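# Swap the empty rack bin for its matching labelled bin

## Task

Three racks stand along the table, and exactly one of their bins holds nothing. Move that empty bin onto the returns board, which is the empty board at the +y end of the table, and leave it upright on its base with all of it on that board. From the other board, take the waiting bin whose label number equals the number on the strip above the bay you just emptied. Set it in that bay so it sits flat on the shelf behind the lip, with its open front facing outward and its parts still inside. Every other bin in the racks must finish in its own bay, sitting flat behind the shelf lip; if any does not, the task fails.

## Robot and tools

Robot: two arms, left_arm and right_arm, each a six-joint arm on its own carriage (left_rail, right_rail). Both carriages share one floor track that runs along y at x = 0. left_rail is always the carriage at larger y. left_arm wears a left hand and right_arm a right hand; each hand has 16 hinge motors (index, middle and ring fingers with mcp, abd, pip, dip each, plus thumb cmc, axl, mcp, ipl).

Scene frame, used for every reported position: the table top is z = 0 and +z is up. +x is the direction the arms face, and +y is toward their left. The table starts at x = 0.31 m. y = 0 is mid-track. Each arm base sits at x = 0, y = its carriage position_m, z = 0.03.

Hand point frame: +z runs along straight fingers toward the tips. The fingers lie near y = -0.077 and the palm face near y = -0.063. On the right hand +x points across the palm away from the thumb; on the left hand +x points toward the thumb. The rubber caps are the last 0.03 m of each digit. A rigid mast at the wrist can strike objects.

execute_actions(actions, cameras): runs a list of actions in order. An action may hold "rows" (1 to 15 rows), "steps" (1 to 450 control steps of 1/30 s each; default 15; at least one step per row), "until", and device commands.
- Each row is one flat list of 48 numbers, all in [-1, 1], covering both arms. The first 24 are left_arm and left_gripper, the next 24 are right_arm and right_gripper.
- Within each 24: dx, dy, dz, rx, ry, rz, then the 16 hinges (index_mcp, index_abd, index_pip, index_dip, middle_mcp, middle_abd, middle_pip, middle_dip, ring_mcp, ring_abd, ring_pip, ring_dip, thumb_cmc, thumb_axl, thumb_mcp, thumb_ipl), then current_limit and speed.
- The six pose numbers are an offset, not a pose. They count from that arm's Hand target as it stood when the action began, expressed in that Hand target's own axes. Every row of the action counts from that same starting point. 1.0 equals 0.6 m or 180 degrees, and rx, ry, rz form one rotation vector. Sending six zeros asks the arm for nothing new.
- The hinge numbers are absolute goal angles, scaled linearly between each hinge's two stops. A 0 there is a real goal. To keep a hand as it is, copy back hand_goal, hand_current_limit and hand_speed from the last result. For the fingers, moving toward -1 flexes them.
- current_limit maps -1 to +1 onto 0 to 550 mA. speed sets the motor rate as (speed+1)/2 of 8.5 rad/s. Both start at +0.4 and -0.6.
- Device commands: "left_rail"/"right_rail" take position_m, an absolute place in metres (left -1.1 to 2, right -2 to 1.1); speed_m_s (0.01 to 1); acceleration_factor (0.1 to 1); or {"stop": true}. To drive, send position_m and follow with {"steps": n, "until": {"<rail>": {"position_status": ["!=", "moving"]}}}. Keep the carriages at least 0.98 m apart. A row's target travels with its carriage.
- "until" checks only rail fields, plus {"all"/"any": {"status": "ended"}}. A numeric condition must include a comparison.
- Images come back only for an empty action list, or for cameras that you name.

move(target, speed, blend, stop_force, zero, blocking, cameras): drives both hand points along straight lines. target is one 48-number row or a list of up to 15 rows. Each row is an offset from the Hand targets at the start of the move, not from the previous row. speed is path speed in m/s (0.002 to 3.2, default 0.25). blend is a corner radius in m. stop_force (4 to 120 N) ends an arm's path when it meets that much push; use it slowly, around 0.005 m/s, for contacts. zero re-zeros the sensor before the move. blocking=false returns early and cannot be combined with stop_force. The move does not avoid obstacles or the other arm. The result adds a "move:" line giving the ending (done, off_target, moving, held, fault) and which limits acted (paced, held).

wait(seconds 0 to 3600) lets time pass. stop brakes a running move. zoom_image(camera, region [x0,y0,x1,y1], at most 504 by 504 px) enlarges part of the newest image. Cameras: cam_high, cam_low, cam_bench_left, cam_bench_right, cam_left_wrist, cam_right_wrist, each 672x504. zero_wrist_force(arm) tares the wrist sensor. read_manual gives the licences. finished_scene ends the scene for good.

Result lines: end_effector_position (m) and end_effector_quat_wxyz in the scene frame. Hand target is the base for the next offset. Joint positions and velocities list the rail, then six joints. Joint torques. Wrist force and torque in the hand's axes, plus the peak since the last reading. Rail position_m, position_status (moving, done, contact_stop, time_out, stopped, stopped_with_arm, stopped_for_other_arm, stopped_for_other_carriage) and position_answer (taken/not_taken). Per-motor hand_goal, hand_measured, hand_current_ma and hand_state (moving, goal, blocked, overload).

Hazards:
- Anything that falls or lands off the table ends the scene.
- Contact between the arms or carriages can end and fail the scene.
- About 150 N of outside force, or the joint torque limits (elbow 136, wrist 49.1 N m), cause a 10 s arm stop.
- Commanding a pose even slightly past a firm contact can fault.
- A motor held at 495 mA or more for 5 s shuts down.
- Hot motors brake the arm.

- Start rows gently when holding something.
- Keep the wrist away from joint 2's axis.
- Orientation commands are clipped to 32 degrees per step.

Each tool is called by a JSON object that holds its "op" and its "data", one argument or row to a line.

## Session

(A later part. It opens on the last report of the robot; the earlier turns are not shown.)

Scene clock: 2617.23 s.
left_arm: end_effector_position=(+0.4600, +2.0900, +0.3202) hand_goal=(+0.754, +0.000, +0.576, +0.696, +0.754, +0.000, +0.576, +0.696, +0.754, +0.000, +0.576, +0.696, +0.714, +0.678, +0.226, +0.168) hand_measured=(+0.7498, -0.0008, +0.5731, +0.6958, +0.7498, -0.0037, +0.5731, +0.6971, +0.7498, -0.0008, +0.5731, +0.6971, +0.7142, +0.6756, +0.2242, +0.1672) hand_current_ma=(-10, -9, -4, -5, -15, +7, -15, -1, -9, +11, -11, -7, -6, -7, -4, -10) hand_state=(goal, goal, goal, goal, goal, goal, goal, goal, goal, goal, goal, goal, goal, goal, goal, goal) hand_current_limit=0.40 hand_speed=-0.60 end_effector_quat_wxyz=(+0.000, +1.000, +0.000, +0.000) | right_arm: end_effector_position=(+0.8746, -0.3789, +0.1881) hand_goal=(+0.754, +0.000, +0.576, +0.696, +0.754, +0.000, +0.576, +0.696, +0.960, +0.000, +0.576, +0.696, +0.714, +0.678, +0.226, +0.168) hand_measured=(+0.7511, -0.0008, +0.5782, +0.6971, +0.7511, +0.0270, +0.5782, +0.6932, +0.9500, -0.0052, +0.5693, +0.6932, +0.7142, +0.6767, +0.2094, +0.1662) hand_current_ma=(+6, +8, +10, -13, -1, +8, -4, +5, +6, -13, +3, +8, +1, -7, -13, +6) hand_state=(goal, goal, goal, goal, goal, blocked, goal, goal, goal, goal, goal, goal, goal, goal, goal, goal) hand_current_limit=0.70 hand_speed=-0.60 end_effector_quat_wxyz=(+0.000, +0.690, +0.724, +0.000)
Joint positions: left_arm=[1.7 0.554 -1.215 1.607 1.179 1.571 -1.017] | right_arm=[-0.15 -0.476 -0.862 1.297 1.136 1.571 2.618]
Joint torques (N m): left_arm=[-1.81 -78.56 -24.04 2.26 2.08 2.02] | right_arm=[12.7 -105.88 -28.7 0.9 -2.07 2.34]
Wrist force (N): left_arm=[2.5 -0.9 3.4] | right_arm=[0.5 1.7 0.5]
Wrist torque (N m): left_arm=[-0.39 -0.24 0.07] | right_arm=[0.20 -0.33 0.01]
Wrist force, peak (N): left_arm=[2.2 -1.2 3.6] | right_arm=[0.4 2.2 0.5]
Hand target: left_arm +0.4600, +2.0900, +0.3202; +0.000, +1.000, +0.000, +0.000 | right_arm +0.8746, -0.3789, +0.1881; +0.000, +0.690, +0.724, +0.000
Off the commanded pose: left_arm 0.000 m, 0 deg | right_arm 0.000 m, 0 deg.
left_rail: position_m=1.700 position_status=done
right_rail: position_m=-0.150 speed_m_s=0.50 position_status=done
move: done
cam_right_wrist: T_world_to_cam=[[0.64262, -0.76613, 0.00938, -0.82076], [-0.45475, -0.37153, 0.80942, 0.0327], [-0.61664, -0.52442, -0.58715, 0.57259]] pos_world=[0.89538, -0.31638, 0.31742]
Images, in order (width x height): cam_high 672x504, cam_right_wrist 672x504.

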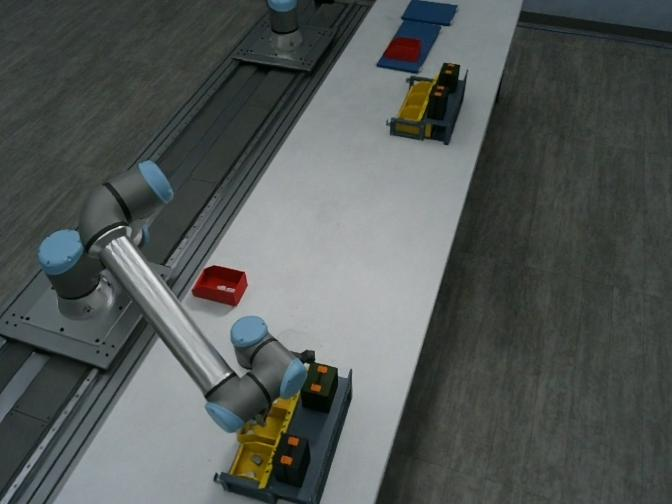

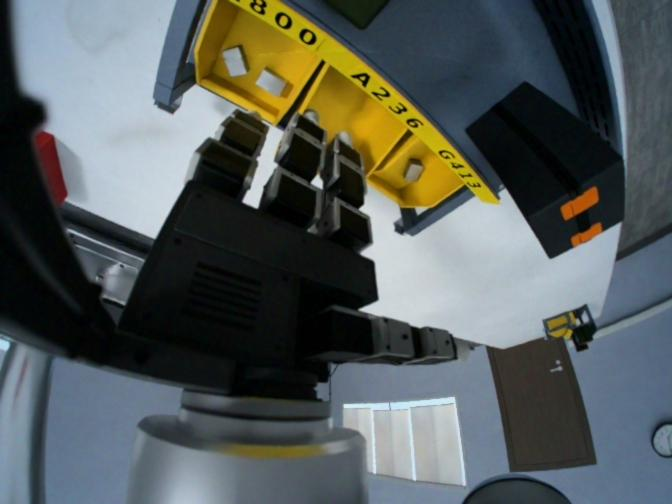

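{"op": "move", "data": {
  "target": [
    [0,0,0,0,0,0,0.754,0,0.576,0.696,0.754,0,0.576,0.696,0.754,0,0.576,0.696,0.714,0.678,0.226,0.168,0.4,-0.6,-0.02,0,0,0,0,0,0.754,0,0.576,0.696,0.754,0,0.576,0.696,0.9595,0,0.5766,0.6957,0.714,0.678,0.226,0.168,0.7,-0.6],
    [0,0,0,0,0,0,0.754,0,0.576,0.696,0.754,0,0.576,0.696,0.754,0,0.576,0.696,0.714,0.678,0.226,0.168,0.4,-0.6,-0.02,0,-0.1033,0,0,0,0.754,0,0.576,0.696,0.754,0,0.576,0.696,0.9595,0,0.5766,0.6957,0.714,0.678,0.226,0.168,0.7,-0.6],
    [0,0,0,0,0,0,0.754,0,0.576,0.696,0.754,0,0.576,0.696,0.754,0,0.576,0.696,0.714,0.678,0.226,0.168,0.4,-0.6,-0.013,-0.1502,-0.1033,0,0,0,0.754,0,0.576,0.696,0.754,0,0.576,0.696,0.9595,0,0.5766,0.6957,0.714,0.678,0.226,0.168,0.7,-0.6],
    [0,0,0,0,0,0,0.754,0,0.576,0.696,0.754,0,0.576,0.696,0.754,0,0.576,0.696,0.714,0.678,0.226,0.168,0.4,-0.6,-0.013,-0.1502,0.0502,0,0,0,0.754,0,0.576,0.696,0.754,0,0.576,0.696,0.9595,0,0.5766,0.6957,0.714,0.678,0.226,0.168,0.7,-0.6]
  ],
  "speed": [0.02, 0.06, 0.1, 0.06],
  "cameras": ["cam_right_wrist","cam_high","cam_low"]
}}

{"op": "zoom_image", "data": {
  "camera": "cam_right_wrist",
  "region": [200, 0, 500, 200]
}}

{"op": "zoom_image", "data": {
  "camera": "cam_high",
  "region": [190, 350, 370, 504]
}}

Scene clock: 2645.93 s.
left_arm: end_effector_position=(+0.4600, +2.0900, +0.3202) hand_goal=(+0.754, +0.000, +0.576, +0.696, +0.754, +0.000, +0.576, +0.696, +0.754, +0.000, +0.576, +0.696, +0.714, +0.678, +0.226, +0.168) hand_measured=(+0.7498, -0.0008, +0.5731, +0.6958, +0.7498, -0.0037, +0.5731, +0.6958, +0.7511, +0.0007, +0.5731, +0.6971, +0.7142, +0.6756, +0.2242, +0.1681) hand_current_ma=(-9, -5, -11, +4, -15, +7, -11, +0, -10, +8, -8, +0, -8, +3, -3, -4) hand_state=(goal, goal, goal, goal, goal, goal, goal, goal, goal, goal, goal, goal, goal, goal, goal, goal) hand_current_limit=0.40 hand_speed=-0.60 end_effector_quat_wxyz=(+0.000, +1.000, +0.000, +0.000) | right_arm: end_effector_position=(+0.7849, -0.3910, +0.1582) hand_goal=(+0.754, +0.000, +0.576, +0.696, +0.754, +0.000, +0.576, +0.696, +0.960, +0.000, +0.576, +0.696, +0.714, +0.678, +0.226, +0.168) hand_measured=(+0.7511, -0.0008, +0.5795, +0.6971, +0.7511, +0.0080, +0.5782, +0.6932, +0.9512, -0.0037, +0.5680, +0.6932, +0.7180, +0.6767, +0.2094, +0.1662) hand_current_ma=(+12, +9, +11, -8, +0, -5, -2, +9, +2, -13, +1, +10, -2, -13, -7, +5) hand_state=(goal, goal, goal, goal, goal, goal, goal, goal, goal, goal, goal, goal, goal, goal, goal, goal) hand_current_limit=0.70 hand_speed=-0.60 end_effector_quat_wxyz=(+0.000, +0.690, +0.724, +0.000)
Joint positions: left_arm=[1.7 0.554 -1.215 1.607 1.179 1.571 -1.017] | right_arm=[-0.15 -0.548 -0.961 1.53 1.002 1.571 2.545]
Joint torques (N m): left_arm=[-2.27 -78.87 -23.61 2.23 2.26 2.1] | right_arm=[-8.75 -75.05 -27.16 1.11 -2.85 -1.17]
Wrist force (N): left_arm=[2.0 -1.0 3.3] | right_arm=[0.8 1.4 0.7]
Wrist torque (N m): left_arm=[-0.41 -0.18 0.03] | right_arm=[0.14 -0.18 0.15]
Wrist force, peak (N): left_arm=[2.4 -1.2 3.6] | right_arm=[1.3 2.0 1.3]
Hand target: left_arm +0.4600, +2.0900, +0.3202; +0.000, +1.000, +0.000, +0.000 | right_arm +0.7849, -0.3910, +0.1580; +0.000, +0.690, +0.724, +0.000
Off the commanded pose: left_arm 0.000 m, 0 deg | right_arm 0.000 m, 0 deg.
left_rail: position_m=1.700 position_status=done
right_rail: position_m=-0.150 speed_m_s=0.50 position_status=done
move: done
cam_right_wrist: T_world_to_cam=[[0.64262, -0.76613, 0.00938, -0.77217], [-0.45475, -0.37153, 0.80942, 0.01166], [-0.61664, -0.52442, -0.58715, 0.49343]] pos_world=[0.80578, -0.32848, 0.28752]
Images, in order (width x height): cam_high 672x504, cam_low 672x504, cam_right_wrist 672x504.

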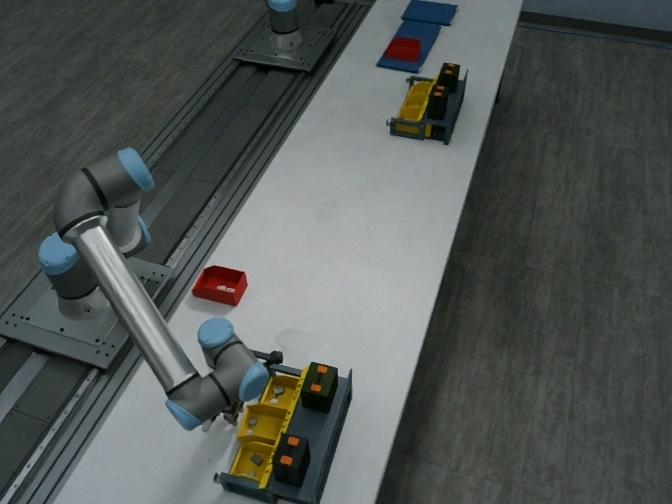

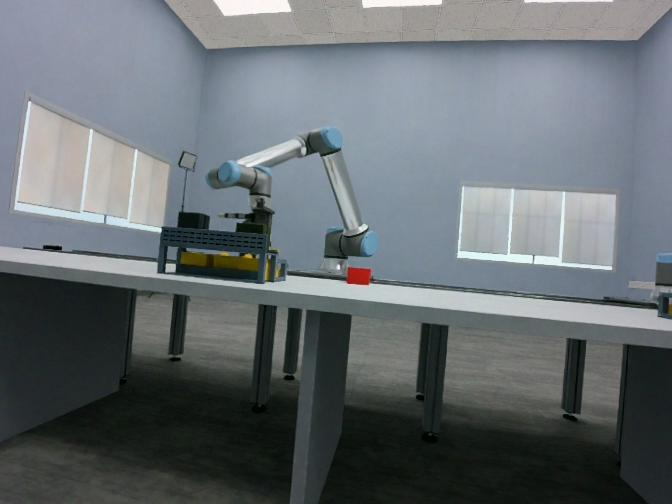

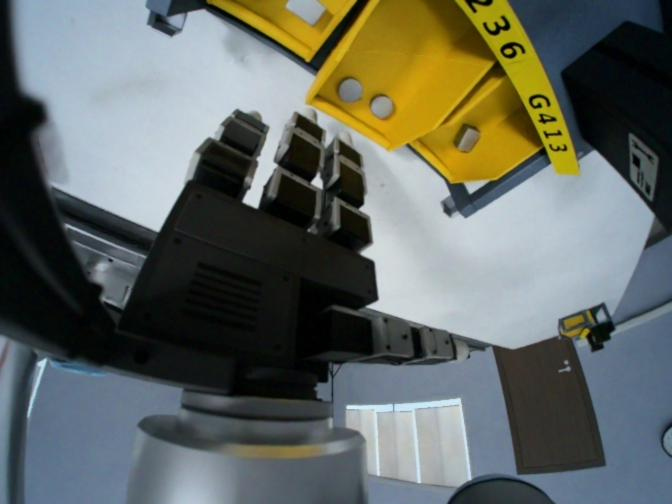

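Scaled by 1.680 from the camera's image (finer frame: 960x720).

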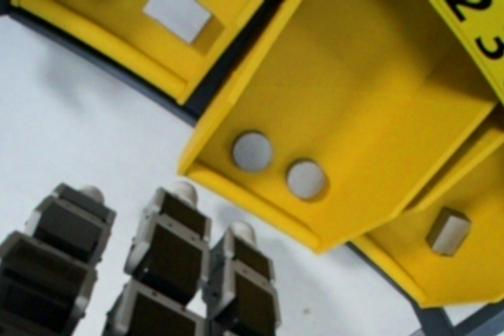

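Scaled by 2.800.

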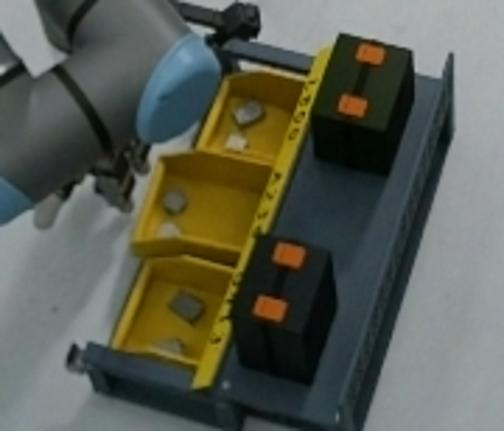

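{"op": "move", "data": {
  "target": [
    [0,0,0,0,0,0,0.754,0,0.576,0.696,0.754,0,0.576,0.696,0.754,0,0.576,0.696,0.714,0.678,0.226,0.168,0.4,-0.6,-0.0267,0,0,0,0,0,0.754,0,0.576,0.696,0.754,0,0.576,0.696,0.9595,0,0.5766,0.6957,0.714,0.678,0.226,0.168,0.7,-0.6],
    [0,0,0,0,0,0,0.754,0,0.576,0.696,0.754,0,0.576,0.696,0.754,0,0.576,0.696,0.714,0.678,0.226,0.168,0.4,-0.6,-0.0267,0.06,0,0,0,0,0.754,0,0.576,0.696,0.754,0,0.576,0.696,0.9595,0,0.5766,0.6957,0.714,0.678,0.226,0.168,0.7,-0.6]
  ],
  "speed": [0.03, 0.012],
  "stop_force": 8,
  "cameras": ["cam_right_wrist","cam_high","cam_low"]
}}

{"op": "zoom_image", "data": {
  "camera": "cam_right_wrist",
  "region": [200, 0, 500, 200]
}}

{"op": "zoom_image", "data": {
  "camera": "cam_high",
  "region": [190, 350, 370, 504]
}}

Scene clock: 2690.47 s.
left_arm: end_effector_position=(+0.4600, +2.0900, +0.3202) hand_goal=(+0.754, +0.000, +0.576, +0.696, +0.754, +0.000, +0.576, +0.696, +0.754, +0.000, +0.576, +0.696, +0.714, +0.678, +0.226, +0.168) hand_measured=(+0.7498, -0.0008, +0.5731, +0.6958, +0.7498, -0.0037, +0.5731, +0.6958, +0.7498, -0.0008, +0.5731, +0.6958, +0.7129, +0.6756, +0.2232, +0.1672) hand_current_ma=(-5, -1, -7, -3, -20, +4, -8, +0, -8, +3, -11, -1, -6, +0, +6, +1) hand_state=(goal, goal, goal, goal, goal, goal, goal, goal, goal, goal, goal, goal, goal, goal, goal, goal) hand_current_limit=0.40 hand_speed=-0.60 end_effector_quat_wxyz=(+0.000, +1.000, +0.000, +0.000) | right_arm: end_effector_position=(+0.8217, -0.4053, +0.1580) hand_goal=(+0.754, +0.000, +0.576, +0.696, +0.754, +0.000, +0.576, +0.696, +0.960, +0.000, +0.576, +0.696, +0.714, +0.678, +0.226, +0.168) hand_measured=(+0.7511, -0.0008, +0.5821, +0.6983, +0.7643, +0.0007, +0.5821, +0.6996, +0.9512, -0.0052, +0.5693, +0.6932, +0.7180, +0.6777, +0.2094, +0.1662) hand_current_ma=(+8, +7, +8, -4, +15, -4, -7, +12, +0, -10, +1, +6, -1, -7, -16, +9) hand_state=(goal, goal, goal, goal, goal, goal, goal, goal, goal, goal, goal, goal, goal, goal, goal, goal) hand_current_limit=0.70 hand_speed=-0.60 end_effector_quat_wxyz=(+0.000, +0.690, +0.724, +0.000)
Joint positions: left_arm=[1.7 0.554 -1.215 1.607 1.179 1.571 -1.017] | right_arm=[-0.15 -0.539 -0.904 1.431 1.044 1.571 2.555]
Joint torques (N m): left_arm=[-2.22 -77.51 -23.5 2.13 2.2 1.87] | right_arm=[14.21 -78.97 -44.54 7.85 -2.28 2.18]
Wrist force (N): left_arm=[2.1 -0.7 3.1] | right_arm=[0.9 0.9 0.3]
Wrist torque (N m): left_arm=[-0.34 -0.20 0.03] | right_arm=[0.23 -0.20 -0.02]
Wrist force, peak (N): left_arm=[2.3 -1.0 3.6] | right_arm=[1.1 1.7 1.3]
Hand target: left_arm +0.4600, +2.0900, +0.3202; +0.000, +1.000, +0.000, +0.000 | right_arm +0.8217, -0.4053, +0.1580; +0.000, +0.690, +0.724, +0.000
Off the commanded pose: left_arm 0.000 m, 0 deg | right_arm 0.000 m, 0 deg.
left_rail: position_m=1.700 position_status=done
right_rail: position_m=-0.150 speed_m_s=0.50 position_status=done
move: done
cam_right_wrist: T_world_to_cam=[[0.64262, -0.76613, 0.00938, -0.80671], [-0.45475, -0.37153, 0.80942, 0.0232], [-0.61664, -0.52442, -0.58715, 0.50845]] pos_world=[0.84248, -0.34278, 0.28732]
Images, in order (width x height): cam_high 672x504, cam_low 672x504, cam_right_wrist 672x504.

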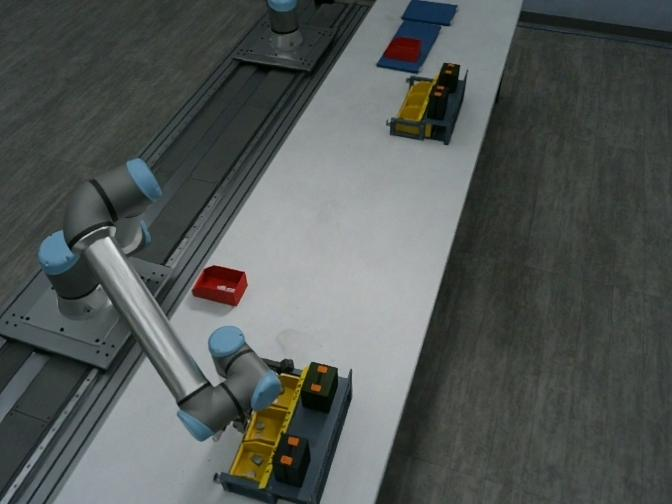

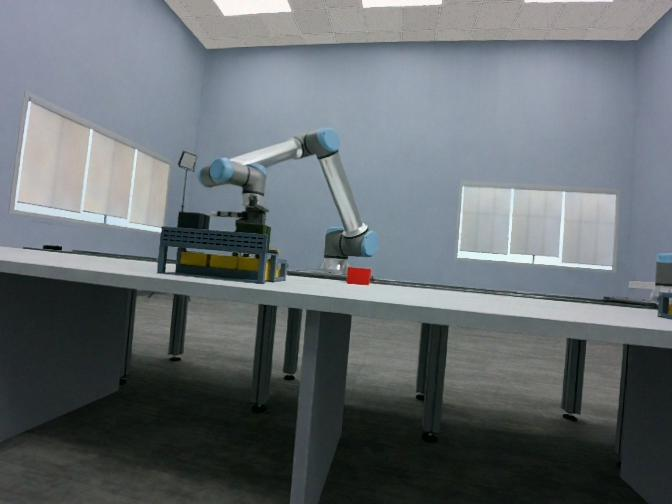

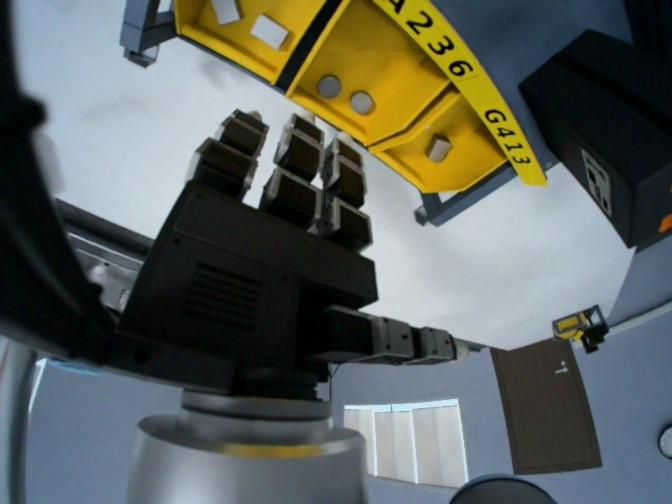

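Scaled by 1.680 from the camera's image (finer frame: 960x720).

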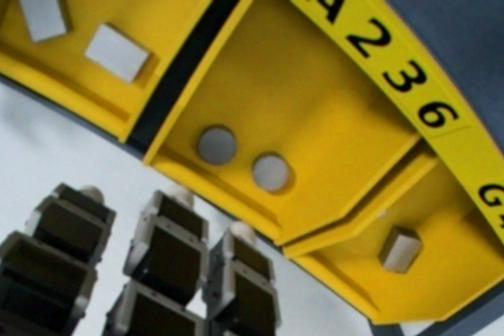

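Scaled by 2.800.

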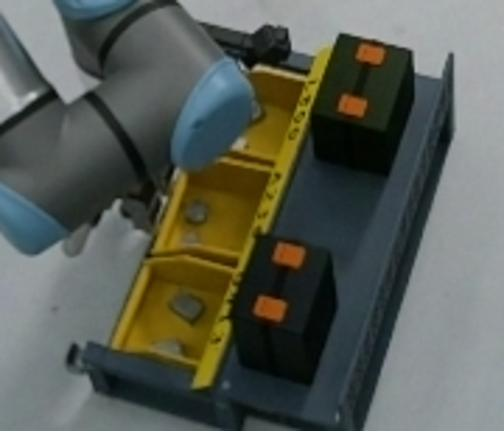

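{"op": "move", "data": {
  "target": [0,0,0,0,0,0,0.754,0,0.576,0.696,0.754,0,0.576,0.696,0.754,0,0.576,0.696,0.714,0.678,0.226,0.168,0.4,-0.6,0,-0.08,0,0,0,0,0.754,0,0.576,0.696,0.754,0,0.576,0.696,0.9595,0,0.5766,0.6957,0.714,0.678,0.226,0.168,0.7,-0.6],
  "speed": 0.05,
  "cameras": ["cam_right_wrist","cam_high","cam_low"]
}}

{"op": "zoom_image", "data": {
  "camera": "cam_right_wrist",
  "region": [220, 0, 520, 200]
}}

{"op": "zoom_image", "data": {
  "camera": "cam_high",
  "region": [220, 360, 340, 490]
}}

{"op": "zoom_image", "data": {
  "camera": "cam_low",
  "region": [150, 210, 300, 300]
}}

Scene clock: 2718.53 s.
left_arm: end_effector_position=(+0.4600, +2.0900, +0.3202) hand_goal=(+0.754, +0.000, +0.576, +0.696, +0.754, +0.000, +0.576, +0.696, +0.754, +0.000, +0.576, +0.696, +0.714, +0.678, +0.226, +0.168) hand_measured=(+0.7498, -0.0008, +0.5731, +0.6971, +0.7498, -0.0052, +0.5731, +0.6971, +0.7511, -0.0008, +0.5731, +0.6958, +0.7142, +0.6756, +0.2232, +0.1672) hand_current_ma=(-10, -12, +1, +0, -14, +8, -12, +1, -13, +6, -9, -6, -6, -7, +7, -11) hand_state=(goal, goal, goal, goal, goal, goal, goal, goal, goal, goal, goal, goal, goal, goal, goal, goal) hand_current_limit=0.40 hand_speed=-0.60 end_effector_quat_wxyz=(+0.000, +1.000, +0.000, +0.000) | right_arm: end_effector_position=(+0.7738, -0.4076, +0.1580) hand_goal=(+0.754, +0.000, +0.576, +0.696, +0.754, +0.000, +0.576, +0.696, +0.960, +0.000, +0.576, +0.696, +0.714, +0.678, +0.226, +0.168) hand_measured=(+0.7498, +0.0007, +0.5782, +0.6996, +0.7559, +0.0036, +0.5782, +0.6983, +0.9512, -0.0052, +0.5693, +0.6932, +0.7180, +0.6767, +0.2094, +0.1662) hand_current_ma=(+5, +5, +4, -14, +6, -5, -4, +0, +0, -11, -3, +9, +2, -14, -10, +12) hand_state=(goal, goal, goal, goal, goal, goal, goal, goal, goal, goal, goal, goal, goal, goal, goal, goal) hand_current_limit=0.70 hand_speed=-0.60 end_effector_quat_wxyz=(+0.000, +0.690, +0.724, +0.000)
Joint positions: left_arm=[1.7 0.554 -1.215 1.607 1.179 1.571 -1.017] | right_arm=[-0.15 -0.576 -0.968 1.543 0.996 1.571 2.517]
Joint torques (N m): left_arm=[-2.29 -76.57 -23.66 2.21 2.35 1.86] | right_arm=[-9.97 -95.16 -26.42 0.67 0.57 -1.8]
Wrist force (N): left_arm=[2.2 -1.2 3.1] | right_arm=[0.9 1.8 0.8]
Wrist torque (N m): left_arm=[-0.41 -0.20 0.05] | right_arm=[0.21 -0.19 0.18]
Wrist force, peak (N): left_arm=[2.3 -0.8 3.7] | right_arm=[1.0 1.6 1.4]
Hand target: left_arm +0.4600, +2.0900, +0.3202; +0.000, +1.000, +0.000, +0.000 | right_arm +0.7737, -0.4076, +0.1580; +0.000, +0.690, +0.724, +0.000
Off the commanded pose: left_arm 0.000 m, 0 deg | right_arm 0.000 m, 0 deg.
left_rail: position_m=1.700 position_status=done
right_rail: position_m=-0.150 speed_m_s=0.50 position_status=done
move: done
cam_right_wrist: T_world_to_cam=[[0.64262, -0.76613, 0.00939, -0.77775], [-0.45471, -0.37148, 0.80947, 0.00058], [-0.61667, -0.52445, -0.58708, 0.47776]] pos_world=[0.79468, -0.34508, 0.28732]
Images, in order (width x height): cam_high 672x504, cam_low 672x504, cam_right_wrist 672x504.

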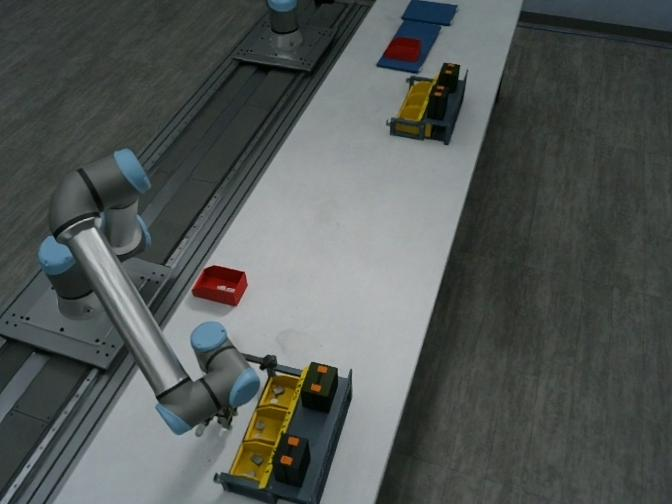

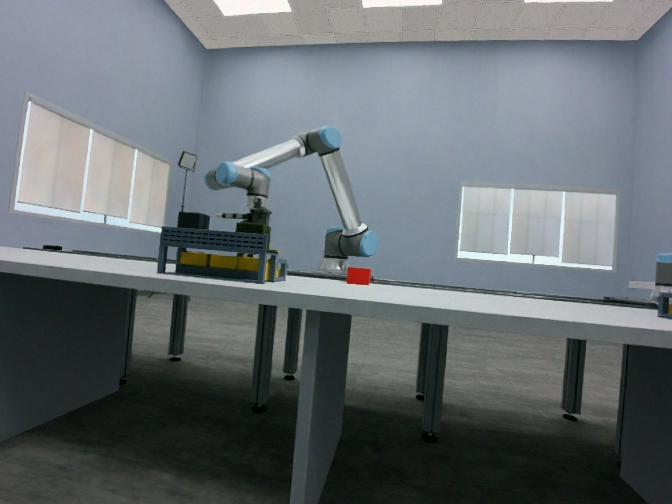

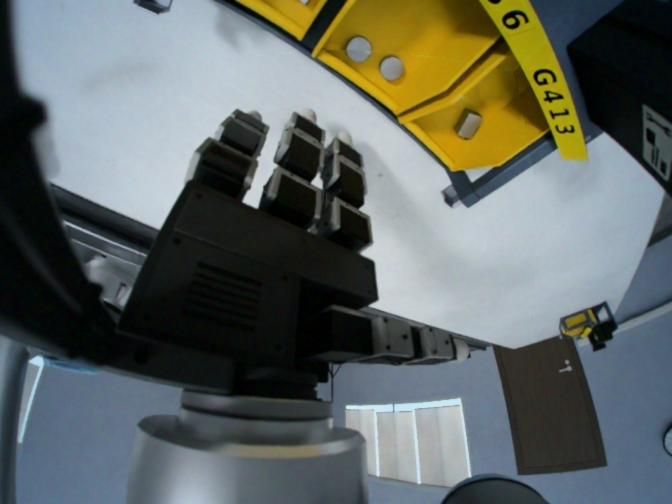

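Scaled by 1.680 from the camera's image (finer frame: 960x720).

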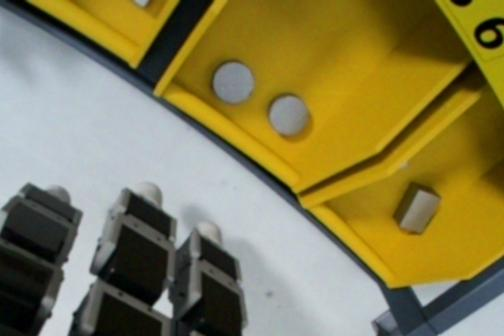

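Scaled by 3.877.

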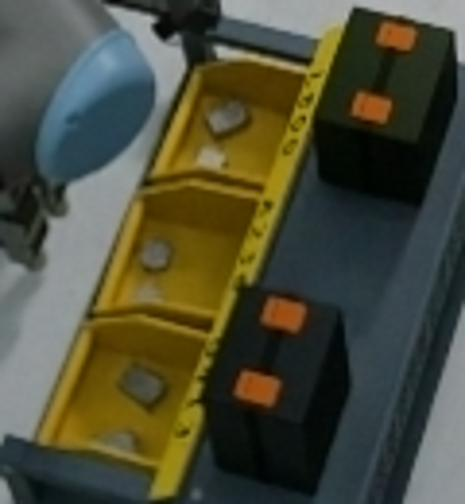

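Scaled by 3.360.

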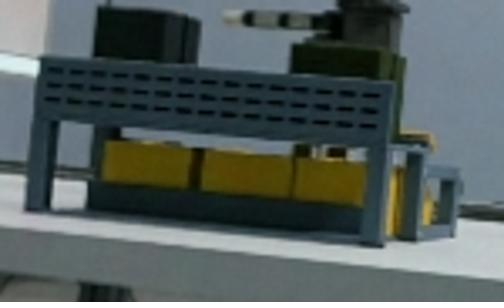

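{"op": "move", "data": {
  "target": [0,0,0,0,0,0,0.754,0,0.576,0.696,0.754,0,0.576,0.696,0.754,0,0.576,0.696,0.714,0.678,0.226,0.168,0.4,-0.6,0,0,-0.27,0,0,0.0153,0.754,-0.06,0.576,0.696,0.754,0.06,0.576,0.696,-0.6438,0,-0.737,-0.1655,0.714,0.678,0.226,0.168,0.7,-0.6],
  "speed": 0.15
}}

{"op": "execute_actions", "data": {
  "actions": [
    {"right_rail":{"position_m":-1.98,"speed_m_s":0.7,"acceleration_factor":0.5},"steps":200,"until":{"right_rail":{"position_status":["!=","moving"]}}}
  ],
  "cameras": ["cam_right_wrist","cam_bench_right"]
}}

Scene clock: 2859.90 s.
left_arm: end_effector_position=(+0.4600, +2.0900, +0.3202) hand_goal=(+0.754, +0.000, +0.576, +0.696, +0.754, +0.000, +0.576, +0.696, +0.754, +0.000, +0.576, +0.696, +0.714, +0.678, +0.226, +0.168) hand_measured=(+0.7511, -0.0008, +0.5731, +0.6971, +0.7498, -0.0037, +0.5731, +0.6971, +0.7511, -0.0023, +0.5731, +0.6971, +0.7142, +0.6756, +0.2242, +0.1672) hand_current_ma=(-10, +1, -5, +0, -19, +12, -22, -6, -12, +17, -9, -6, -5, -2, +6, -12) hand_state=(goal, goal, goal, goal, goal, goal, goal, goal, goal, goal, goal, goal, goal, goal, goal, goal) hand_current_limit=0.40 hand_speed=-0.60 end_effector_quat_wxyz=(+0.000, +1.000, +0.000, +0.000) | right_arm: end_effector_position=(+0.7738, -0.4076, +0.3199) hand_goal=(+0.754, -0.060, +0.576, +0.696, +0.754, +0.060, +0.576, +0.696, -0.644, +0.000, -0.736, -0.166, +0.714, +0.678, +0.226, +0.168) hand_measured=(+0.7511, -0.0565, +0.5782, +0.6983, +0.7559, +0.0534, +0.5782, +0.6983, -0.4513, -0.0052, -0.6831, -0.1629, +0.7180, +0.6777, +0.2094, +0.1672) hand_current_ma=(+11, +10, +5, -5, +7, -4, -3, +4, +335, -7, +60, +15, +0, -13, -9, +10) hand_state=(goal, goal, goal, goal, goal, goal, goal, goal, blocked, goal, blocked, goal, goal, goal, goal, goal) hand_current_limit=0.70 hand_speed=-0.60 end_effector_quat_wxyz=(+0.000, +0.707, +0.707, +0.000)
Joint positions: left_arm=[1.7 0.554 -1.215 1.607 1.179 1.571 -1.017] | right_arm=[-0.15 -0.57 -1.085 1.417 1.24 1.571 2.571]
Joint torques (N m): left_arm=[-1.32 -77.86 -23.53 2.2 2.2 2.02] | right_arm=[12.93 -90.93 -46.9 7.81 2.19 2.35]
Wrist force (N): left_arm=[1.9 -1.0 3.4] | right_arm=[1.1 1.4 0.8]
Wrist torque (N m): left_arm=[-0.40 -0.16 0.02] | right_arm=[0.21 -0.19 0.00]
Wrist force, peak (N): left_arm=[2.2 -0.9 3.6] | right_arm=[1.1 1.7 2.6]
Hand target: left_arm +0.4600, +2.0900, +0.3202; +0.000, +1.000, +0.000, +0.000 | right_arm +0.7738, -0.4076, +0.3200; +0.000, +0.707, +0.707, +0.000
Off the commanded pose: left_arm 0.000 m, 0 deg | right_arm 0.000 m, 0 deg.
left_rail: position_m=1.700 position_status=done
right_rail: position_m=-0.150 speed_m_s=0.50 position_status=done
move: done

Scene clock: 2864.07 s.
left_arm: end_effector_position=(+0.4600, +2.0900, +0.3202) hand_goal=(+0.754, +0.000, +0.576, +0.696, +0.754, +0.000, +0.576, +0.696, +0.754, +0.000, +0.576, +0.696, +0.714, +0.678, +0.226, +0.168) hand_measured=(+0.7498, -0.0008, +0.5718, +0.6958, +0.7511, -0.0037, +0.5718, +0.6971, +0.7511, -0.0008, +0.5731, +0.6958, +0.7142, +0.6756, +0.2242, +0.1681) hand_current_ma=(-10, -11, -6, -3, -13, +5, -17, +0, -15, +0, -5, -1, -15, +1, +1, -6) hand_state=(goal, goal, goal, goal, goal, goal, goal, goal, goal, goal, goal, goal, goal, goal, goal, goal) hand_current_limit=0.40 hand_speed=-0.60 end_effector_quat_wxyz=(+0.000, +1.000, +0.000, +0.000) | right_arm: end_effector_position=(+0.7738, -2.2375, +0.3201) hand_goal=(+0.754, -0.060, +0.576, +0.696, +0.754, +0.060, +0.576, +0.696, -0.644, +0.000, -0.736, -0.166, +0.714, +0.678, +0.226, +0.168) hand_measured=(+0.7498, -0.0521, +0.5782, +0.6996, +0.7559, +0.0534, +0.5782, +0.6983, -0.4525, -0.0037, -0.6831, -0.1629, +0.7167, +0.6777, +0.2084, +0.1662) hand_current_ma=(+6, +12, +10, -13, -1, -13, -5, +8, +338, -13, +51, +8, -2, -3, -10, +13) hand_state=(goal, goal, goal, goal, goal, goal, goal, goal, blocked, goal, blocked, goal, goal, goal, goal, goal) hand_current_limit=0.70 hand_speed=-0.60 end_effector_quat_wxyz=(+0.000, +0.707, +0.707, +0.000) end_effector_velocity=(+0.000, +0.000, +0.000) end_effector_angular_velocity=(+0.000, +0.001, +0.001)
Joint positions: left_arm=[1.7 0.554 -1.215 1.607 1.179 1.571 -1.017] | right_arm=[-1.98 -0.57 -1.085 1.416 1.24 1.571 2.571]
Joint velocities: left_arm=[within noise] | right_arm=[-0.001 0 0 0.001 0 0.001 -0.001]
Joint torques (N m): left_arm=[-2.39 -77.09 -23.57 2.23 2.19 1.75] | right_arm=[9.53 -72.37 -41.01 7.15 2.92 1.88]
Wrist force (N): left_arm=[2.2 -1.2 3.2] | right_arm=[0.8 1.3 1.0]
Wrist torque (N m): left_arm=[-0.41 -0.20 0.05] | right_arm=[0.17 -0.16 -0.02]
Wrist force, peak (N): left_arm=[2.2 -1.1 3.6] | right_arm=[2.5 1.5 0.9]
Hand target: left_arm +0.4600, +2.0900, +0.3202; +0.000, +1.000, +0.000, +0.000 | right_arm +0.7738, -2.2376, +0.3200; +0.000, +0.707, +0.707, +0.000
Off the commanded pose: left_arm 0.000 m, 0 deg | right_arm 0.000 m, 0 deg.
left_rail: position_m=1.700 position_status=done
right_rail: position_m=-1.980 speed_m_s=0.70 position_status=done
cam_right_wrist: T_world_to_cam=[[0.60514, -0.79607, 0.00941, -2.21919], [-0.47206, -0.34926, 0.80943, -0.74717], [-0.64107, -0.49426, -0.58714, -0.30036]] pos_world=[0.79765, -2.17604, 0.44932]
Images, in order (width x height): cam_bench_right 672x504, cam_right_wrist 672x504.

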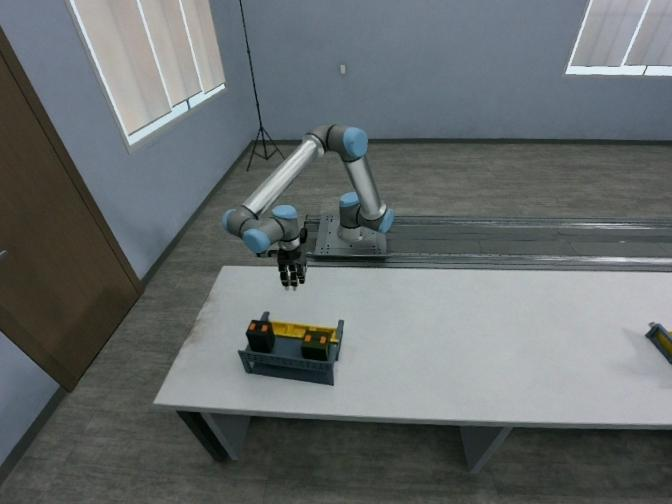

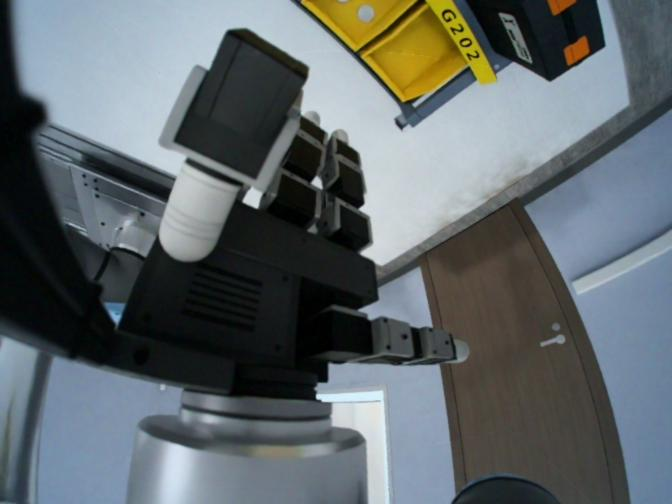

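{"op": "zoom_image", "data": {
  "camera": "cam_right_wrist",
  "region": [300, 0, 520, 160]
}}

Scaled by 2.291 from the camera's image (finer frame: 960x720).

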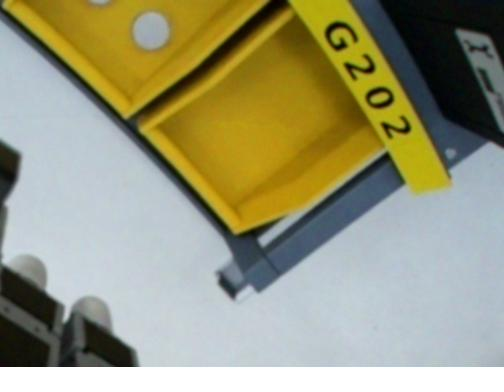

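{"op": "move", "data": {
  "target": [0,0,0,0,0,0,0.754,0,0.576,0.696,0.754,0,0.576,0.696,0.754,0,0.576,0.696,0.714,0.678,0.226,0.168,0.4,-0.6,-0.0873,0.0437,0.1667,0,0,0,0.754,-0.06,0.576,0.696,0.754,0.06,0.576,0.696,-0.40,0,-0.65,-0.1655,0.714,0.678,0.226,0.168,0.7,-0.6],
  "speed": 0.12,
  "cameras": ["cam_right_wrist","cam_bench_right"]
}}

{"op": "zoom_image", "data": {
  "camera": "cam_right_wrist",
  "region": [240, 0, 520, 200]
}}

{"op": "zoom_image", "data": {
  "camera": "cam_bench_right",
  "region": [200, 230, 380, 400]
}}

Scene clock: 2896.50 s.
left_arm: end_effector_position=(+0.4600, +2.0900, +0.3202) hand_goal=(+0.754, +0.000, +0.576, +0.696, +0.754, +0.000, +0.576, +0.696, +0.754, +0.000, +0.576, +0.696, +0.714, +0.678, +0.226, +0.168) hand_measured=(+0.7486, +0.0007, +0.5731, +0.6958, +0.7511, -0.0037, +0.5731, +0.6971, +0.7498, -0.0008, +0.5731, +0.6958, +0.7142, +0.6756, +0.2232, +0.1672) hand_current_ma=(-8, -9, -6, -1, -17, +1, -6, -3, -19, +5, -4, -9, +4, -3, -6, -8) hand_state=(goal, goal, goal, goal, goal, goal, goal, goal, goal, goal, goal, goal, goal, goal, goal, goal) hand_current_limit=0.40 hand_speed=-0.60 end_effector_quat_wxyz=(+0.000, +1.000, +0.000, +0.000) | right_arm: end_effector_position=(+0.7999, -2.2899, +0.2201) hand_goal=(+0.754, -0.060, +0.576, +0.696, +0.754, +0.060, +0.576, +0.696, -0.400, +0.000, -0.650, -0.166, +0.714, +0.678, +0.226, +0.168) hand_measured=(+0.7511, -0.0521, +0.5782, +0.6983, +0.7547, +0.0520, +0.5782, +0.6983, -0.3850, -0.0052, -0.6420, -0.1668, +0.7192, +0.6777, +0.2094, +0.1662) hand_current_ma=(+11, +7, +7, -11, +1, -5, -9, +8, +11, -13, +12, +15, +5, -13, -10, -1) hand_state=(goal, goal, goal, goal, goal, goal, goal, goal, goal, goal, goal, goal, goal, goal, goal, goal) hand_current_limit=0.70 hand_speed=-0.60 end_effector_quat_wxyz=(+0.000, +0.707, +0.707, +0.000)
Joint positions: left_arm=[1.7 0.554 -1.215 1.607 1.179 1.571 -1.017] | right_arm=[-1.98 -0.61 -0.955 1.397 1.129 1.571 2.531]
Joint torques (N m): left_arm=[-2.69 -77.5 -24.14 2.25 2.23 1.92] | right_arm=[-10.16 -79.49 -45.62 0.99 2.04 -1.77]
Wrist force (N): left_arm=[2.0 -0.9 3.4] | right_arm=[0.7 1.6 1.2]
Wrist torque (N m): left_arm=[-0.39 -0.18 0.02] | right_arm=[0.20 -0.18 0.16]
Wrist force, peak (N): left_arm=[2.1 -1.2 3.9] | right_arm=[0.5 1.8 1.7]
Hand target: left_arm +0.4600, +2.0900, +0.3202; +0.000, +1.000, +0.000, +0.000 | right_arm +0.8000, -2.2900, +0.2200; +0.000, +0.707, +0.707, +0.000
Off the commanded pose: left_arm 0.000 m, 0 deg | right_arm 0.000 m, 0 deg.
left_rail: position_m=1.700 position_status=done
right_rail: position_m=-1.980 speed_m_s=0.70 position_status=done
move: done
cam_right_wrist: T_world_to_cam=[[0.6051, -0.79609, 0.00948, -2.27581], [-0.47205, -0.34916, 0.80948, -0.67208], [-0.64111, -0.49429, -0.58708, -0.36824]] pos_world=[0.82375, -2.22844, 0.34942]
Images, in order (width x height): cam_bench_right 672x504, cam_right_wrist 672x504.

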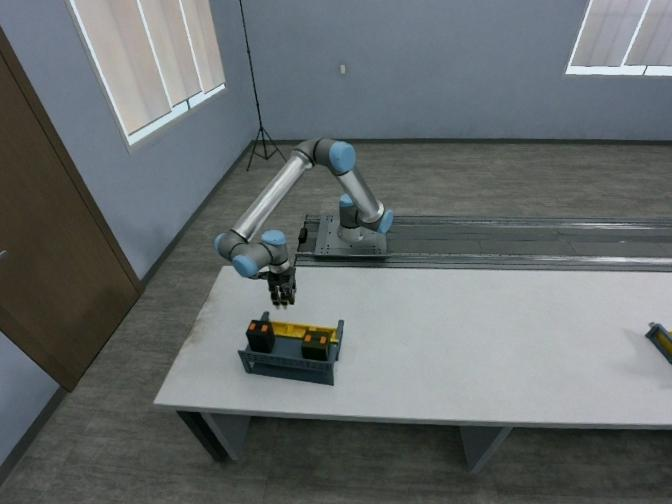

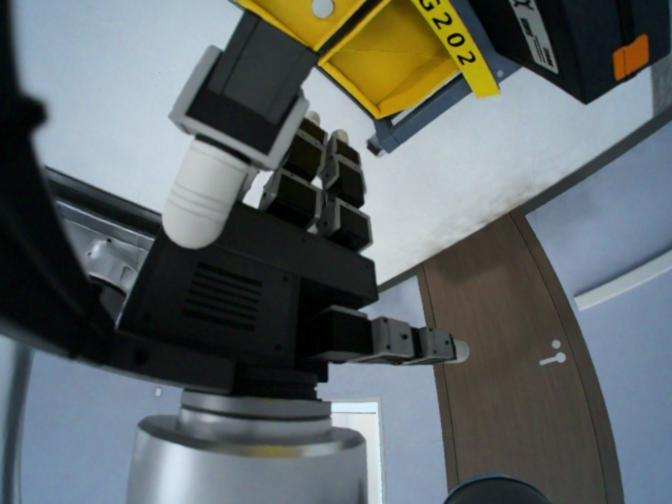

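Scaled by 1.800 from the camera's image (finer frame: 960x720).

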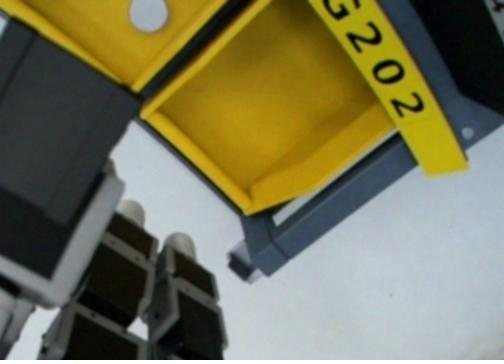

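Scaled by 2.800.

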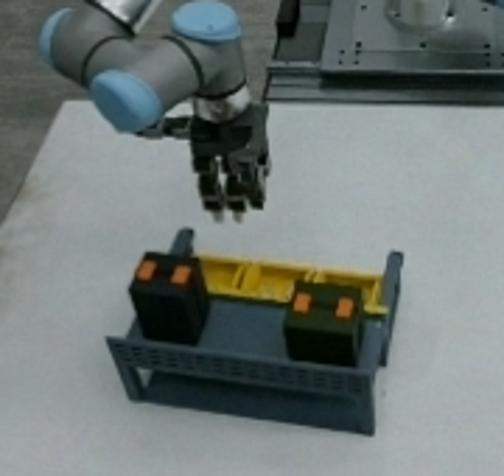

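{"op": "move", "data": {
  "target": [
    [0,0,0,0,0,0,0.754,0,0.576,0.696,0.754,0,0.576,0.696,0.754,0,0.576,0.696,0.714,0.678,0.226,0.168,0.4,-0.6,0,0,-0.0667,0,0,0,0.754,-0.06,0.576,0.696,0.754,0.06,0.576,0.696,-0.40,0,-0.65,-0.1655,0.714,0.678,0.226,0.168,0.7,-0.6],
    [0,0,0,0,0,0,0.754,0,0.576,0.696,0.754,0,0.576,0.696,0.754,0,0.576,0.696,0.714,0.678,0.226,0.168,0.4,-0.6,-0.0368,0.1663,-0.0667,0,0,0.0333,0.754,-0.06,0.576,0.696,0.754,0.06,0.576,0.696,-0.40,0,-0.65,-0.1655,0.714,0.678,0.226,0.168,0.7,-0.6]
  ],
  "speed": 0.1,
  "blend": 0.01,
  "cameras": ["cam_right_wrist","cam_bench_right"]
}}

{"op": "zoom_image", "data": {
  "camera": "cam_right_wrist",
  "region": [240, 0, 460, 160]
}}

{"op": "zoom_image", "data": {
  "camera": "cam_bench_right",
  "region": [200, 230, 380, 400]
}}

Scene clock: 2986.07 s.
left_arm: end_effector_position=(+0.4600, +2.0900, +0.3202) hand_goal=(+0.754, +0.000, +0.576, +0.696, +0.754, +0.000, +0.576, +0.696, +0.754, +0.000, +0.576, +0.696, +0.714, +0.678, +0.226, +0.168) hand_measured=(+0.7511, -0.0008, +0.5731, +0.6958, +0.7498, -0.0052, +0.5731, +0.6958, +0.7511, -0.0008, +0.5744, +0.6958, +0.7142, +0.6746, +0.2232, +0.1681) hand_current_ma=(-10, -8, -1, +2, -12, +11, -11, -10, -16, +2, -3, -3, +2, -9, +1, -4) hand_state=(goal, goal, goal, goal, goal, goal, goal, goal, goal, goal, goal, goal, goal, goal, goal, goal) hand_current_limit=0.40 hand_speed=-0.60 end_effector_quat_wxyz=(+0.000, +1.000, +0.000, +0.000) | right_arm: end_effector_position=(+0.8997, -2.3120, +0.2600) hand_goal=(+0.754, -0.060, +0.576, +0.696, +0.754, +0.060, +0.576, +0.696, -0.400, +0.000, -0.650, -0.166, +0.714, +0.678, +0.226, +0.168) hand_measured=(+0.7511, -0.0521, +0.5782, +0.6983, +0.7547, +0.0534, +0.5782, +0.6996, -0.3862, -0.0052, -0.6420, -0.1668, +0.7129, +0.6777, +0.2094, +0.1662) hand_current_ma=(+15, +9, +12, -5, +0, -7, -13, +5, +14, -12, +10, +8, -6, -6, -18, +6) hand_state=(goal, goal, goal, goal, goal, goal, goal, goal, goal, goal, goal, goal, goal, goal, goal, goal) hand_current_limit=0.70 hand_speed=-0.60 end_effector_quat_wxyz=(+0.000, +0.743, +0.669, +0.000)
Joint positions: left_arm=[1.7 0.554 -1.215 1.607 1.179 1.571 -1.017] | right_arm=[-1.98 -0.554 -0.812 1.076 1.308 1.571 2.692]
Joint torques (N m): left_arm=[-1.92 -76.18 -24.14 2.21 2.42 1.73] | right_arm=[11.68 -91.59 -48.34 7.87 3.51 1.97]
Wrist force (N): left_arm=[2.0 -0.9 3.3] | right_arm=[1.0 1.7 0.8]
Wrist torque (N m): left_arm=[-0.39 -0.17 0.02] | right_arm=[0.28 -0.17 0.03]
Wrist force, peak (N): left_arm=[2.2 -1.1 3.5] | right_arm=[1.2 2.4 0.8]
Hand target: left_arm +0.4600, +2.0900, +0.3202; +0.000, +1.000, +0.000, +0.000 | right_arm +0.8998, -2.3120, +0.2600; +0.000, +0.743, +0.669, +0.000
Off the commanded pose: left_arm 0.000 m, 0 deg | right_arm 0.000 m, 0 deg.
left_rail: position_m=1.700 position_status=done
right_rail: position_m=-1.980 speed_m_s=0.70 position_status=done
move: done
cam_right_wrist: T_world_to_cam=[[0.5187, -0.85491, 0.00937, -2.41237], [-0.50592, -0.29808, 0.80944, -0.51638], [-0.6892, -0.4246, -0.58713, -0.08732]] pos_world=[0.92987, -2.25335, 0.38932]
Images, in order (width x height): cam_bench_right 672x504, cam_right_wrist 672x504.

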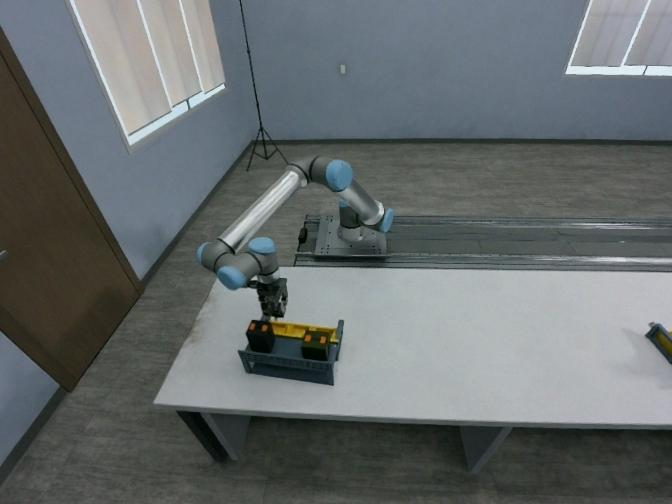

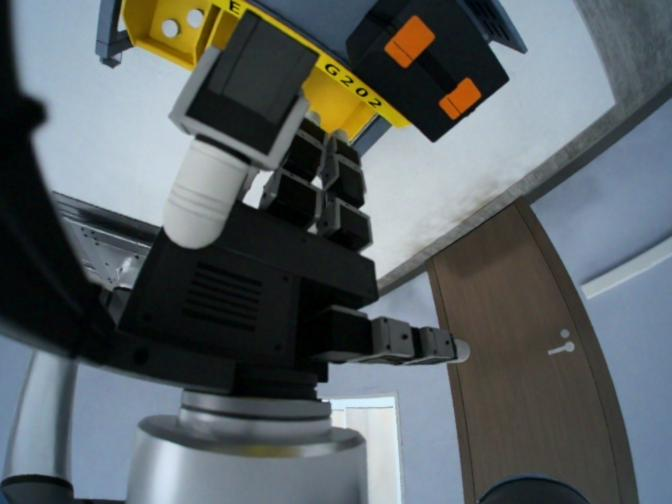

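Scaled by 2.291 from the camera's image (finer frame: 960x720).

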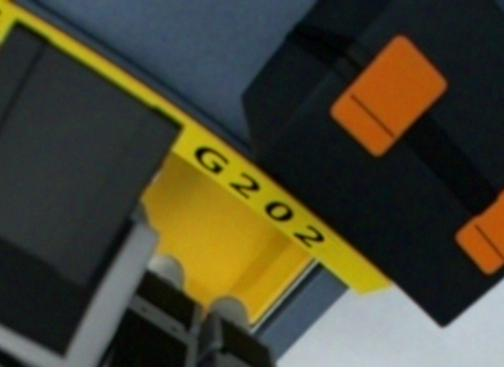

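Scaled by 2.800.

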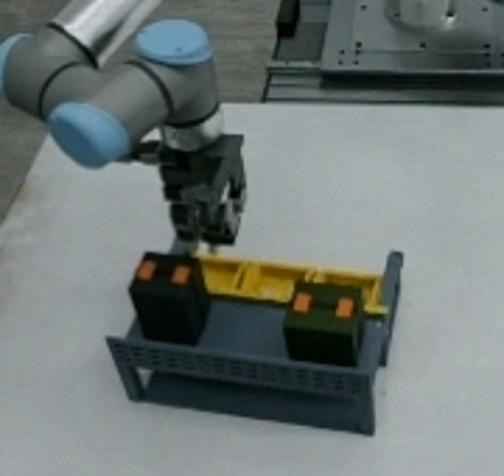

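{"op": "move", "data": {
  "target": [0,0,0,0,0,0,0.754,0,0.576,0.696,0.754,0,0.576,0.696,0.754,0,0.576,0.696,0.714,0.678,0.226,0.168,0.4,-0.6,0,0,0.1017,0,0,0,0.754,-0.06,0.576,0.696,0.754,0.06,0.576,0.696,-0.40,0,-0.65,-0.1655,0.714,0.678,0.226,0.168,0.7,-0.6],
  "speed": 0.04,
  "stop_force": 5,
  "cameras": ["cam_right_wrist","cam_bench_right"]
}}

{"op": "zoom_image", "data": {
  "camera": "cam_right_wrist",
  "region": [240, 0, 460, 160]
}}

{"op": "zoom_image", "data": {
  "camera": "cam_bench_right",
  "region": [230, 270, 350, 380]
}}

Scene clock: 3010.57 s.
left_arm: end_effector_position=(+0.4600, +2.0900, +0.3202) hand_goal=(+0.754, +0.000, +0.576, +0.696, +0.754, +0.000, +0.576, +0.696, +0.754, +0.000, +0.576, +0.696, +0.714, +0.678, +0.226, +0.168) hand_measured=(+0.7498, -0.0008, +0.5718, +0.6958, +0.7511, -0.0037, +0.5731, +0.6958, +0.7511, -0.0008, +0.5731, +0.6958, +0.7142, +0.6756, +0.2232, +0.1681) hand_current_ma=(-14, -8, -9, -1, -6, +2, -13, -1, -18, +6, -4, -5, -3, -2, +3, -5) hand_state=(goal, goal, goal, goal, goal, goal, goal, goal, goal, goal, goal, goal, goal, goal, goal, goal) hand_current_limit=0.40 hand_speed=-0.60 end_effector_quat_wxyz=(+0.000, +1.000, +0.000, +0.000) | right_arm: end_effector_position=(+0.8997, -2.3120, +0.1990) hand_goal=(+0.754, -0.060, +0.576, +0.696, +0.754, +0.060, +0.576, +0.696, -0.400, +0.000, -0.650, -0.166, +0.714, +0.678, +0.226, +0.168) hand_measured=(+0.7511, -0.0521, +0.5782, +0.6996, +0.7559, +0.0520, +0.5770, +0.6996, -0.3850, -0.0052, -0.6420, -0.1668, +0.7129, +0.6777, +0.2094, +0.1662) hand_current_ma=(+15, +5, +13, -12, +14, -3, -2, +1, +12, -7, +4, +6, -2, -14, -12, +15) hand_state=(goal, goal, goal, goal, goal, goal, goal, goal, goal, goal, goal, goal, goal, goal, goal, goal) hand_current_limit=0.70 hand_speed=-0.60 end_effector_quat_wxyz=(+0.000, +0.743, +0.669, +0.000)
Joint positions: left_arm=[1.7 0.554 -1.215 1.607 1.179 1.571 -1.017] | right_arm=[-1.98 -0.554 -0.778 1.127 1.222 1.571 2.692]
Joint torques (N m): left_arm=[-3.04 -76.18 -24.12 2.16 2.12 1.73] | right_arm=[8.06 -91.5 -31.44 0.89 2.89 1.49]
Wrist force (N): left_arm=[2.1 -0.7 3.4] | right_arm=[1.1 1.8 0.5]
Wrist torque (N m): left_arm=[-0.37 -0.19 0.03] | right_arm=[0.31 -0.17 0.05]
Wrist force, peak (N): left_arm=[2.4 -1.0 3.4] | right_arm=[1.5 1.8 1.0]
Hand target: left_arm +0.4600, +2.0900, +0.3202; +0.000, +1.000, +0.000, +0.000 | right_arm +0.8997, -2.3120, +0.1990; +0.000, +0.743, +0.669, +0.000
Off the commanded pose: left_arm 0.000 m, 0 deg | right_arm 0.000 m, 0 deg.
left_rail: position_m=1.700 position_status=done
right_rail: position_m=-1.980 speed_m_s=0.70 position_status=done
move: done
cam_right_wrist: T_world_to_cam=[[0.51866, -0.85493, 0.00944, -2.41184], [-0.5059, -0.29797, 0.80949, -0.46679], [-0.68924, -0.42462, -0.58706, -0.12318]] pos_world=[0.92987, -2.25335, 0.32832]
Images, in order (width x height): cam_bench_right 672x504, cam_right_wrist 672x504.

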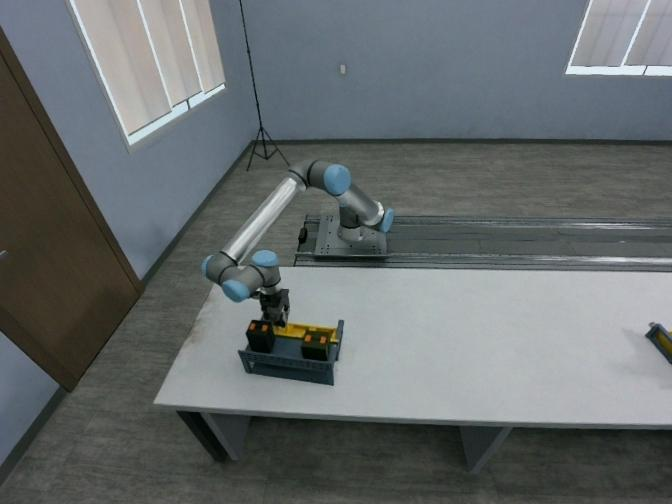

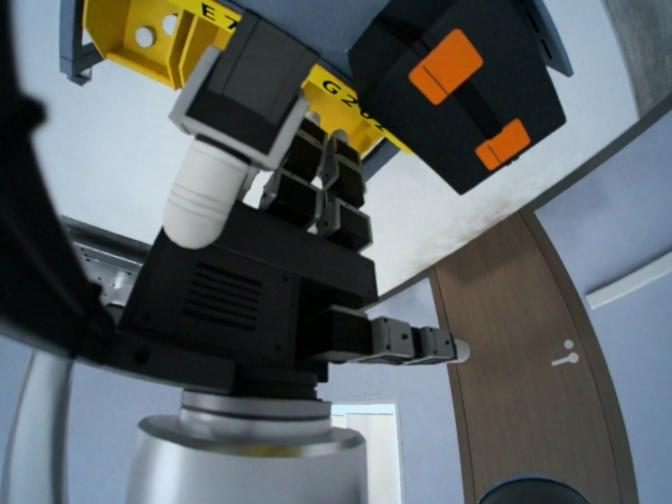

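Scaled by 2.291 from the camera's image (finer frame: 960x720).

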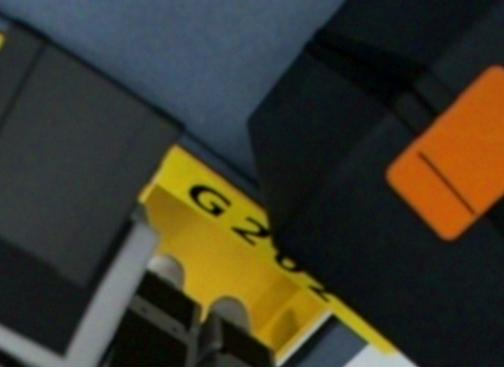

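Scaled by 4.200.

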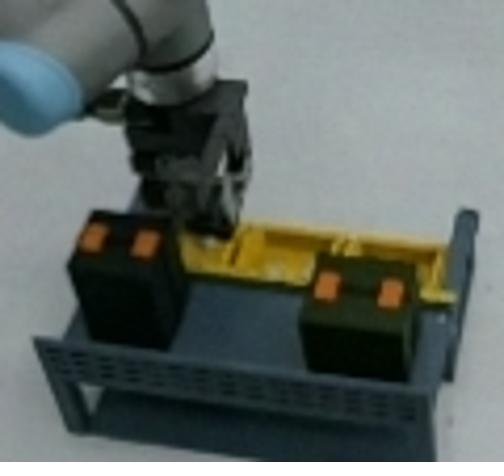

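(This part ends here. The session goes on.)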